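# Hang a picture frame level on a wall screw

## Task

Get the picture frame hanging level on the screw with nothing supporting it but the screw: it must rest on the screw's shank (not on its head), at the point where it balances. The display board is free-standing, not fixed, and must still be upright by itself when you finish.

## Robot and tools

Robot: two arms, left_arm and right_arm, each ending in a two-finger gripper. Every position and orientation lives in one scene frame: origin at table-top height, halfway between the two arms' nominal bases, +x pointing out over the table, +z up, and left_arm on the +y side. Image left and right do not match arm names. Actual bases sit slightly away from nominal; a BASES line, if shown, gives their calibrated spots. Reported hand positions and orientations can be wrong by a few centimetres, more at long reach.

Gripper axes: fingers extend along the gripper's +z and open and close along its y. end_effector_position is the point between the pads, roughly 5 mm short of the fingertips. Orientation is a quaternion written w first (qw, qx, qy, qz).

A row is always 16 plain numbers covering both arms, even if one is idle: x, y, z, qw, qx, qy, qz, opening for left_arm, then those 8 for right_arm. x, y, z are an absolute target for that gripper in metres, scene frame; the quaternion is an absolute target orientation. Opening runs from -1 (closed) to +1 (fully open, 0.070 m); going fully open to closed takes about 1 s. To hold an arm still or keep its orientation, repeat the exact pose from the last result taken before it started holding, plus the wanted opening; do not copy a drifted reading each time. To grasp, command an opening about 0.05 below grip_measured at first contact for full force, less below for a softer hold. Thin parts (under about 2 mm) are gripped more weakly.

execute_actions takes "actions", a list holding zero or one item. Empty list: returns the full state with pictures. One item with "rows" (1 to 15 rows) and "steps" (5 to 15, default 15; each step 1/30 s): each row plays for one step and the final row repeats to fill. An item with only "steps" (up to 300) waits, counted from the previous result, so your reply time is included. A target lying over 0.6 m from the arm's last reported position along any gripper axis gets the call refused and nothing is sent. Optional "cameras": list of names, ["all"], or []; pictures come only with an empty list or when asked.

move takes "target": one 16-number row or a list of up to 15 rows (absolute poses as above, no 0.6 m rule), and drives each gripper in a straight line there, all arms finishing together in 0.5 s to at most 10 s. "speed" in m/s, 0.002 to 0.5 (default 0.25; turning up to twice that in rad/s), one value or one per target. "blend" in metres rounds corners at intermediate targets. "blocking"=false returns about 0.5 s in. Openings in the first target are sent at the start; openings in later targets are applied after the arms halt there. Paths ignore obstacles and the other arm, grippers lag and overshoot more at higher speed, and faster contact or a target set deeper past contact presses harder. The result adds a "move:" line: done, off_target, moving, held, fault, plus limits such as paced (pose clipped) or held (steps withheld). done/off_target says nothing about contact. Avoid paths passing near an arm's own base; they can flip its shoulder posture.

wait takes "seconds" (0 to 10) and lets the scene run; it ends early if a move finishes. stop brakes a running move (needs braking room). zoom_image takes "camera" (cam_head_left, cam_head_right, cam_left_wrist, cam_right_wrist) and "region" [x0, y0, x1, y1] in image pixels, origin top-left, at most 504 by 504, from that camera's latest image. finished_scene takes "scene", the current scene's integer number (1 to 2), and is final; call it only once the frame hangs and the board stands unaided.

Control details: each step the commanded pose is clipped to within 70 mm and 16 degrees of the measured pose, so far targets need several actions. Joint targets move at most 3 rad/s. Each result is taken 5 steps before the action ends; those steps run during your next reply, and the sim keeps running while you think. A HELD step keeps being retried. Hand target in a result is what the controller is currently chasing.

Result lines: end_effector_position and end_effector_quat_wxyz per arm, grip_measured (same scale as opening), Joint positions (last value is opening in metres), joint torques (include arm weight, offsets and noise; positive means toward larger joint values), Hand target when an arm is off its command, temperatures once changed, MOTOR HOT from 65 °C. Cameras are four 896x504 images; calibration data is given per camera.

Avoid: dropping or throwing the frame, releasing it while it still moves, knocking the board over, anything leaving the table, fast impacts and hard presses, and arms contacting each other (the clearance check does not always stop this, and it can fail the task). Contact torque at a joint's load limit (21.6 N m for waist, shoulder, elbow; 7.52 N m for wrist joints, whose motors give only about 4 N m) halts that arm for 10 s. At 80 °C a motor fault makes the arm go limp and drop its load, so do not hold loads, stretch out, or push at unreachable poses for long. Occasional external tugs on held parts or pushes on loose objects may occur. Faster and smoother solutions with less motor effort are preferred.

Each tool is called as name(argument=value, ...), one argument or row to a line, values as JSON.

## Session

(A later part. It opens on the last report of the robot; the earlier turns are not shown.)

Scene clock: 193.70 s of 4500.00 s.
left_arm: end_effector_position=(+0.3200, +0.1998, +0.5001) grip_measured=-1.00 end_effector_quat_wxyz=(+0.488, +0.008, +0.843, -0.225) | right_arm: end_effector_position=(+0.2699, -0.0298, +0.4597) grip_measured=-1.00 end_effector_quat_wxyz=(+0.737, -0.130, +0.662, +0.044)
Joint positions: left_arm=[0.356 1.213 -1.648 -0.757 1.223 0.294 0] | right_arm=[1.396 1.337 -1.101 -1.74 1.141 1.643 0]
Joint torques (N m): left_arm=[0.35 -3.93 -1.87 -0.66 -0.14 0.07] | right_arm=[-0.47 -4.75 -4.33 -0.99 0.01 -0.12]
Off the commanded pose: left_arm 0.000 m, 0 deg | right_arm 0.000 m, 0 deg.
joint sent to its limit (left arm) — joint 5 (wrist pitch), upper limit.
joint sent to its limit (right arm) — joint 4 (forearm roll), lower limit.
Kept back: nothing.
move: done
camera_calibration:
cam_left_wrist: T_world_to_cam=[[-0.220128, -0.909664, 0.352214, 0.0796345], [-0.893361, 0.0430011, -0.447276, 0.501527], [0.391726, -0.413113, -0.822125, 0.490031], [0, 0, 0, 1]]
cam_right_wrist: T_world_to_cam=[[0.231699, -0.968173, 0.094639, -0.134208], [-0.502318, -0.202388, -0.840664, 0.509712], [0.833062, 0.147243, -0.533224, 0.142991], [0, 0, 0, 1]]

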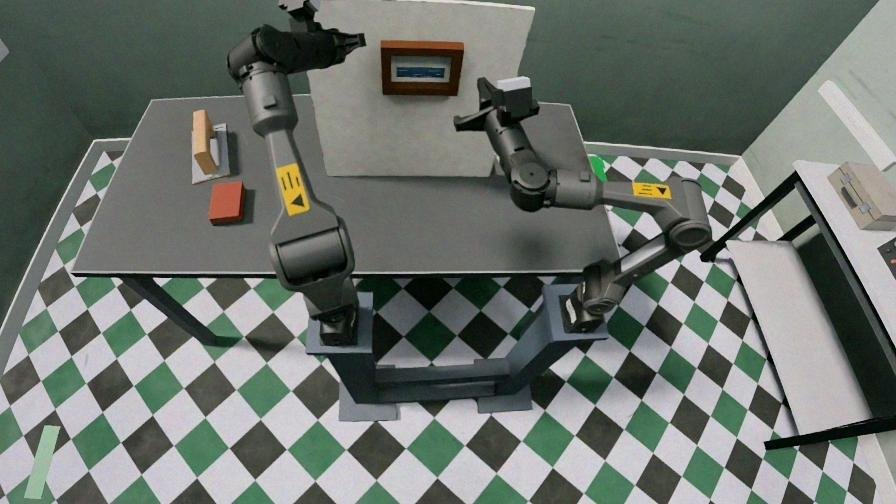

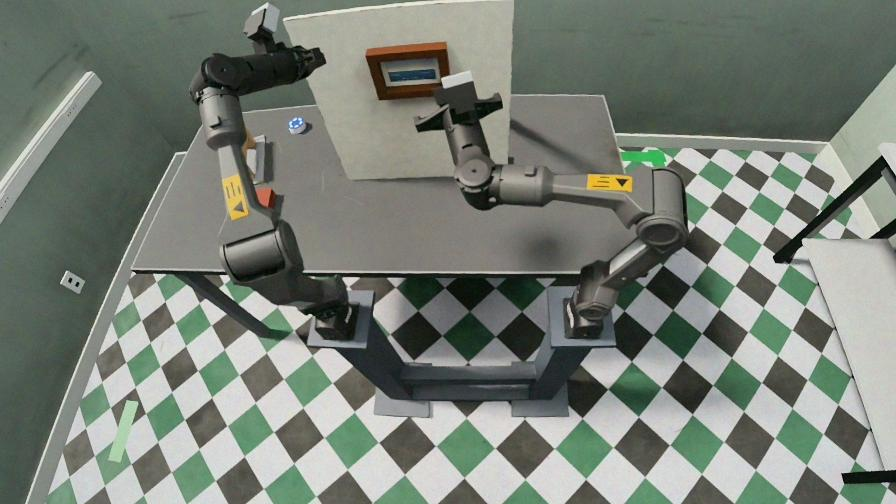

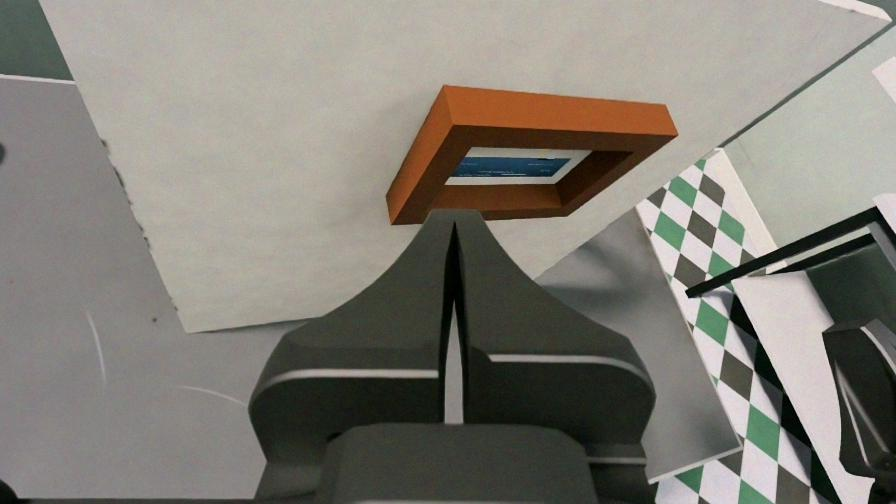

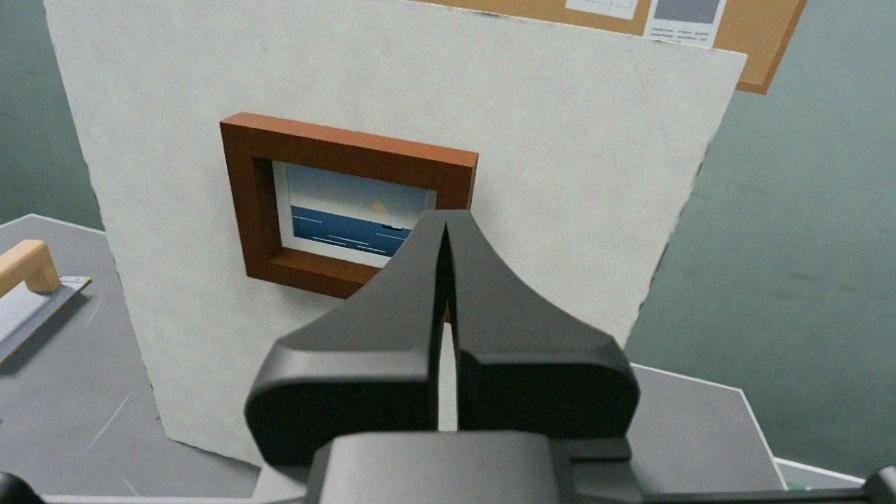

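move(
  target=[
    [0.32,0.20,0.50,0.488,0.008,0.843,-0.225,-1,0.30,-0.12,0.50,0.60,-0.08,0.78,0.14,-1],
    [0.32,0.20,0.50,0.488,0.008,0.843,-0.225,-1,0.405,-0.02,0.48,0.456,-0.024,0.857,0.239,-1],
    [0.32,0.20,0.50,0.488,0.008,0.843,-0.225,-1,0.418,-0.005,0.459,0.456,-0.024,0.857,0.239,-1],
    [0.32,0.20,0.50,0.488,0.008,0.843,-0.225,-1,0.418,-0.005,0.4486,0.456,-0.024,0.857,0.239,-1],
    [0.32,0.20,0.50,0.488,0.008,0.843,-0.225,-1,0.418,-0.005,0.460,0.456,-0.024,0.857,0.239,-1],
  ],
  speed=[0.25,0.25,0.08,0.015,0.015],
  blend=[0.05,0.02,0.003,0,0],
  cameras=["cam_head_left","cam_head_right"],
)

zoom_image(
  camera="cam_head_left",
  region=[370, 30, 480, 110],
)

zoom_image(
  camera="cam_head_right",
  region=[355, 30, 465, 110],
)

Scene clock: 203.60 s of 4500.00 s.
left_arm: end_effector_position=(+0.3200, +0.1998, +0.5001) grip_measured=-1.00 end_effector_quat_wxyz=(+0.488, +0.008, +0.843, -0.225) | right_arm: end_effector_position=(+0.4182, -0.0054, +0.4603) grip_measured=-1.00 end_effector_quat_wxyz=(+0.456, -0.024, +0.857, +0.239)
Joint positions: left_arm=[0.356 1.213 -1.648 -0.757 1.223 0.294 0] | right_arm=[0.736 1.761 -2.097 -0.223 0.932 0.685 0]
Joint torques (N m): left_arm=[0.48 -3.98 -2.05 -0.61 0.03 0.02] | right_arm=[0.57 -6.41 -3.96 -0.23 -0.72 -0.09]
Off the commanded pose: left_arm 0.000 m, 0 deg | right_arm 0.001 m, 0 deg.
joint sent to its limit (left arm) — joint 5 (wrist pitch), upper limit.
Kept back: nothing.
move: done; blend cut to 0.0144 m at target 2
Images, in order: cam_head_left, cam_head_right.

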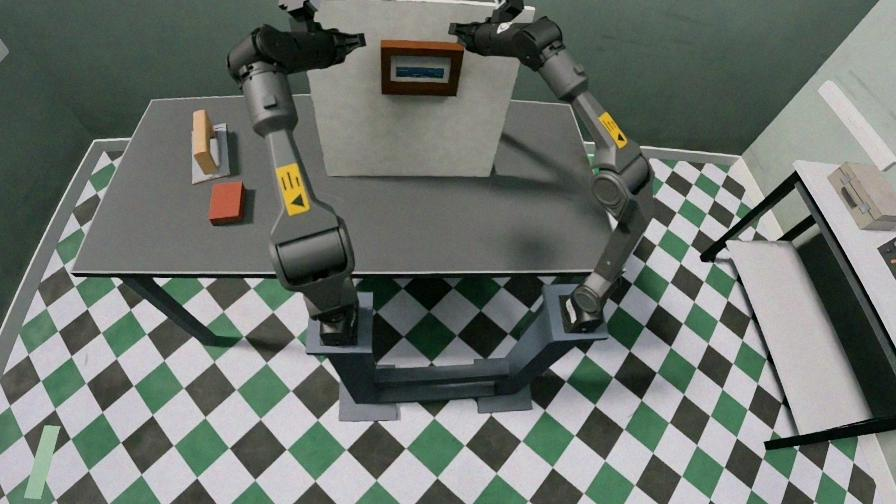

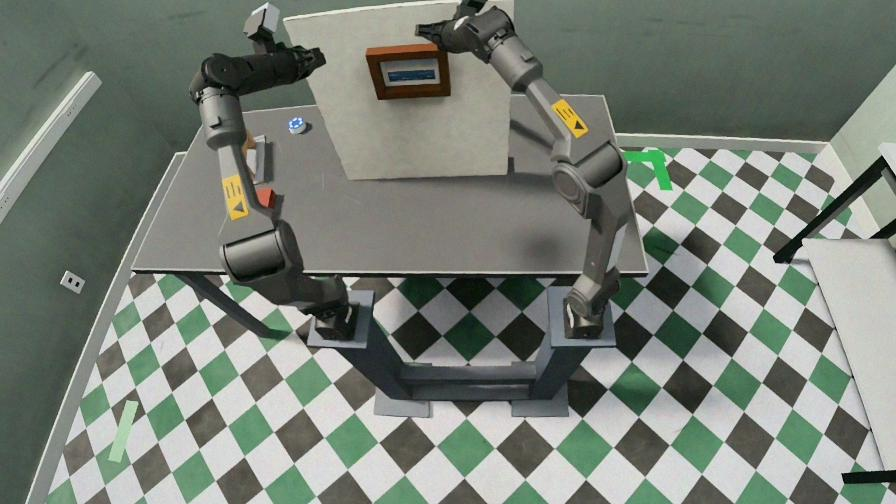

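Scaled by 4.582 from the camera's 896x504 image, which has a finer 1280x720 frame.

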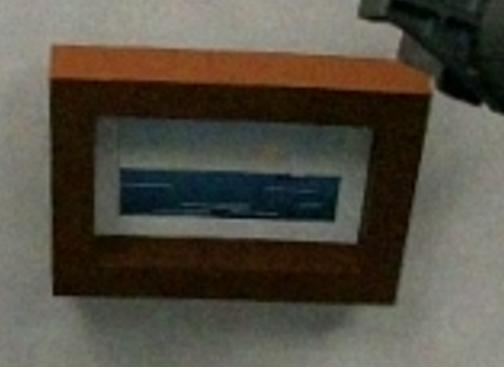

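Scaled by 4.582 from the camera's 896x504 image, which has a finer 1280x720 frame.

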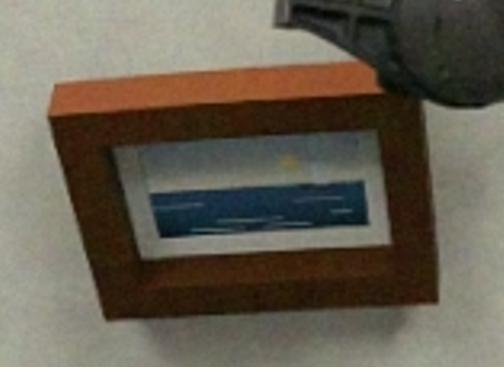

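move(
  target=[
    [0.32,0.20,0.50,0.488,0.008,0.843,-0.225,-1,0.405,-0.03,0.482,0.456,-0.024,0.857,0.239,-1],
    [0.29,0.21,0.48,0.488,0.008,0.843,-0.225,-1,0.29,-0.20,0.48,0.488,-0.008,0.843,0.225,-1],
  ],
  speed=[0.08,0.25],
  blend=[0.02,0],
)

zoom_image(
  camera="cam_head_left",
  region=[370, 30, 480, 110],
)

zoom_image(
  camera="cam_head_right",
  region=[355, 30, 465, 110],
)

Scene clock: 205.97 s of 4500.00 s.
left_arm: end_effector_position=(+0.2900, +0.2096, +0.4797) grip_measured=-1.00 end_effector_quat_wxyz=(+0.502, -0.002, +0.838, -0.213) | right_arm: end_effector_position=(+0.2896, -0.2000, +0.4808) grip_measured=-1.00 end_effector_quat_wxyz=(+0.489, -0.008, +0.843, +0.226)
Joint positions: left_arm=[0.486 1.069 -1.445 -0.847 1.223 0.418 0] | right_arm=[0.211 1.032 -1.448 0.281 0.968 0.151 0]
Joint torques (N m): left_arm=[-0.6 -1.62 -3.12 -0.64 0.08 -0.18] | right_arm=[0.64 -0.35 -3.47 0.03 -0.65 0.21]
Hand target: left_arm +0.2903, +0.2096, +0.4798; +0.502, -0.002, +0.838, -0.214 | right_arm +0.2900, -0.2000, +0.4800; +0.488, -0.008, +0.843, +0.225
Off the commanded pose: left_arm 0.000 m, 3 deg | right_arm 0.001 m, 0 deg.
joint sent to its limit (left arm) — joint 5 (wrist pitch), upper limit.
Kept back: nothing.
move: off_target (left_arm); blend cut to 0.0179 m at target 1
camera_calibration:
cam_left_wrist: T_world_to_cam=[[-0.195914, -0.919545, 0.340669, 0.0897059], [-0.883294, 0.0145879, -0.468593, 0.47849], [0.425923, -0.392715, -0.815086, 0.471503], [0, 0, 0, 1]]
cam_right_wrist: T_world_to_cam=[[0.205851, -0.893284, -0.399585, -0.0455011], [-0.921884, -0.0400482, -0.385391, 0.437987], [0.328261, 0.447705, -0.831748, 0.512739], [0, 0, 0, 1]]

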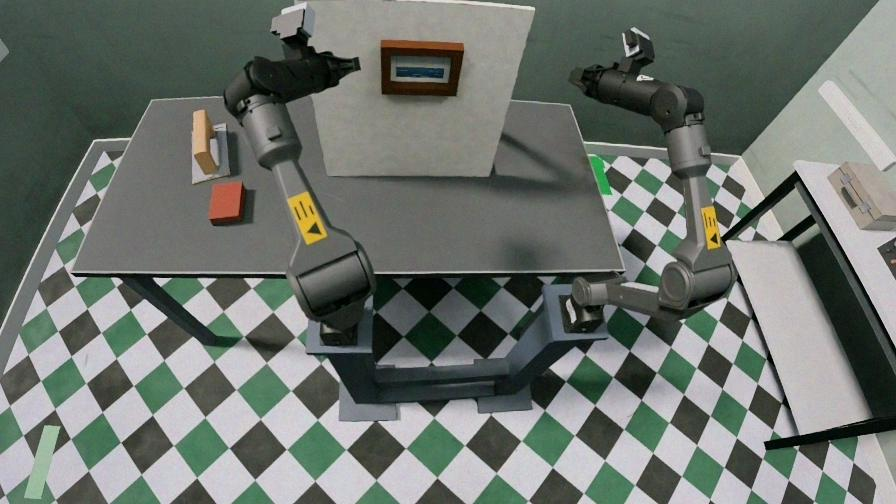

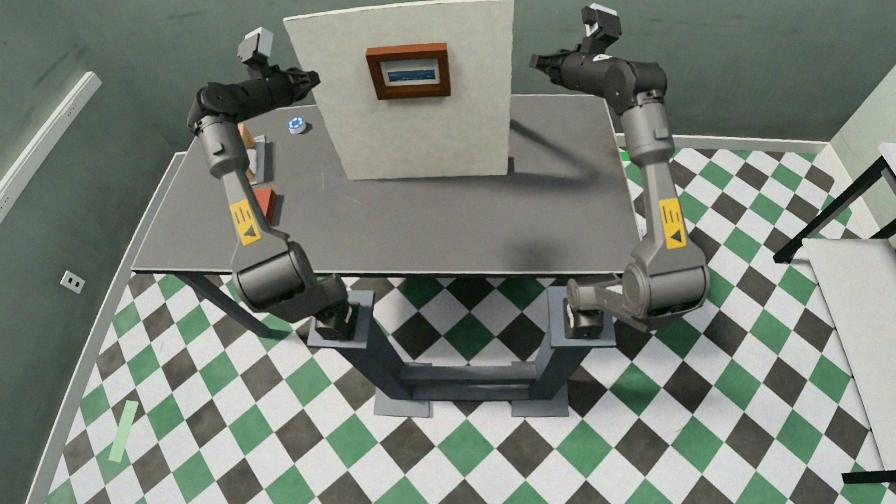

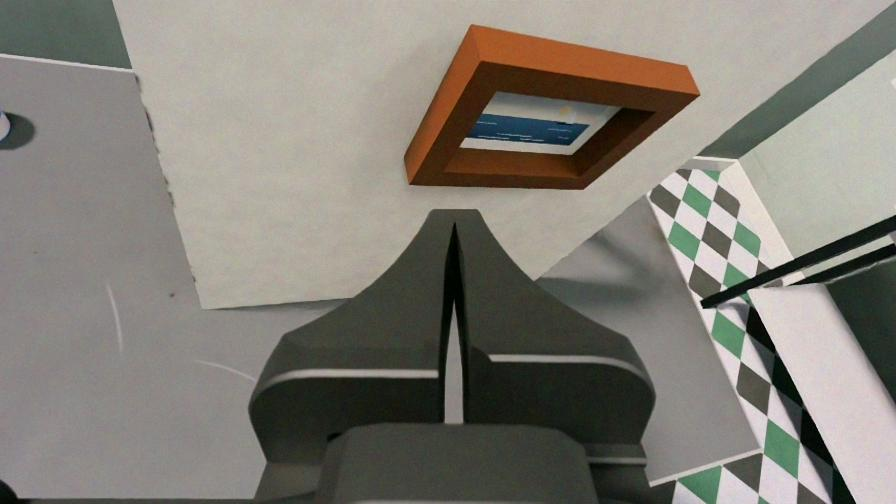

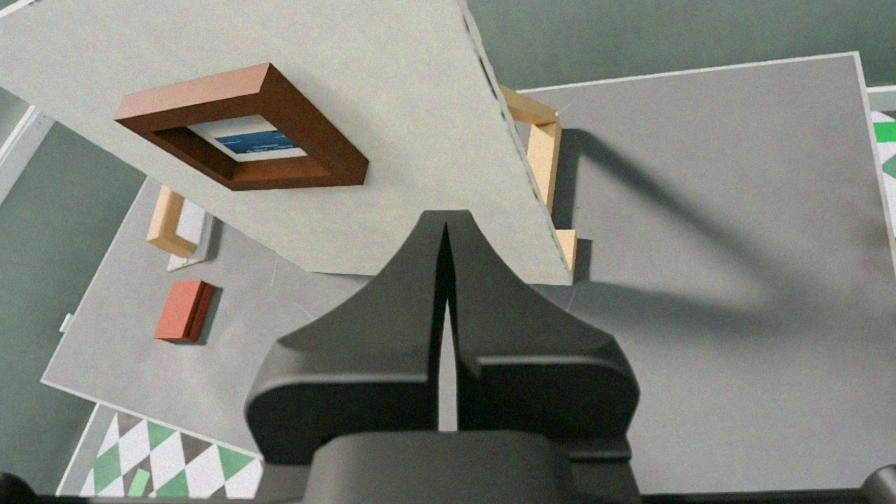

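Scaled by 4.582 from the camera's 896x504 image, which has a finer 1280x720 frame.

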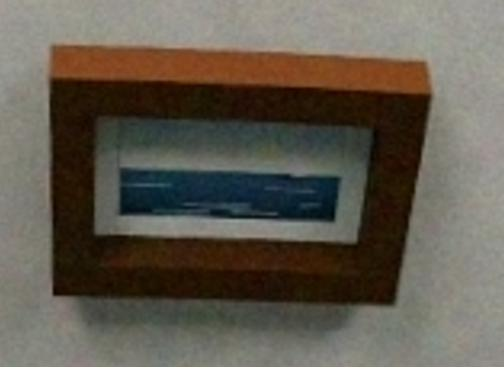

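Scaled by 4.582 from the camera's 896x504 image, which has a finer 1280x720 frame.

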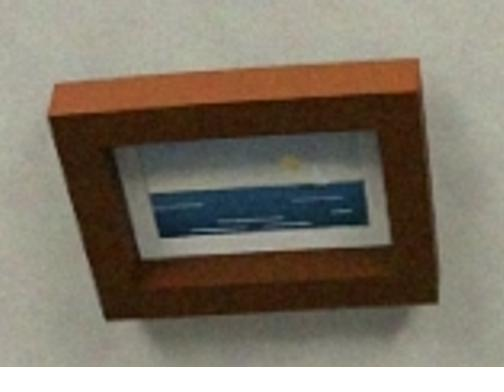

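wait(
  seconds=1.0,
  cameras=["cam_head_left"],
)

zoom_image(
  camera="cam_head_left",
  region=[370, 30, 480, 110],
)

Scene clock: 207.17 s of 4500.00 s.
left_arm: end_effector_position=(+0.2902, +0.2097, +0.4798) grip_measured=-1.00 end_effector_quat_wxyz=(+0.502, -0.002, +0.838, -0.213) | right_arm: end_effector_position=(+0.2899, -0.2000, +0.4806) grip_measured=-1.00 end_effector_quat_wxyz=(+0.489, -0.008, +0.843, +0.225)
Joint positions: left_arm=[0.486 1.07 -1.446 -0.847 1.223 0.418 0] | right_arm=[0.211 1.033 -1.448 0.281 0.968 0.151 0]
Joint torques (N m): left_arm=[-0.72 -1.08 -3.06 -0.46 0 -0.15] | right_arm=[0.71 -0.27 -3.39 0.03 -0.64 0.21]
Hand target: left_arm +0.2903, +0.2096, +0.4798; +0.502, -0.002, +0.838, -0.214 | right_arm +0.2900, -0.2000, +0.4800; +0.488, -0.008, +0.843, +0.225
Off the commanded pose: left_arm 0.000 m, 3 deg | right_arm 0.001 m, 0 deg.
Steps of this call (1-36: nothing new was sent). Readings (end_effector_position of left_arm | right_arm):
1: (+0.2900, +0.2096, +0.4797) | (+0.2896, -0.2000, +0.4808)
2: (+0.2900, +0.2096, +0.4797) | (+0.2899, -0.2000, +0.4806)
4: (+0.2900, +0.2096, +0.4797) | (+0.2899, -0.2000, +0.4806)
8: (+0.2900, +0.2096, +0.4800) | (+0.2899, -0.2000, +0.4806)
36: the state above
Images, in order: cam_head_left.

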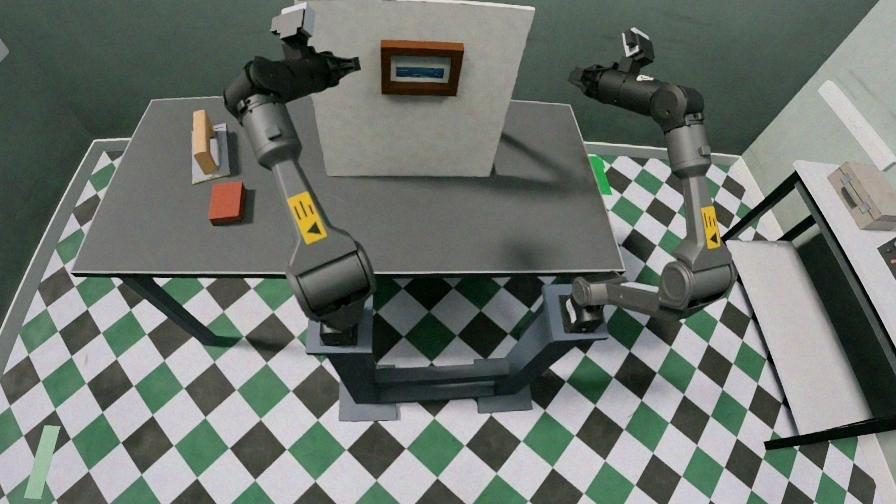

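Scaled by 4.582 from the camera's 896x504 image, which has a finer 1280x720 frame.

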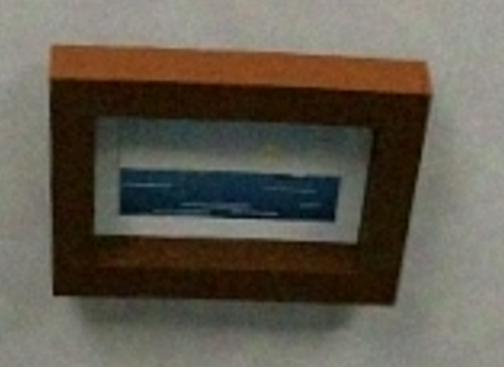

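Stable and level. Finishing scene 2.

finished_scene(
  scene=2,
)

The scene is finished: the task was done.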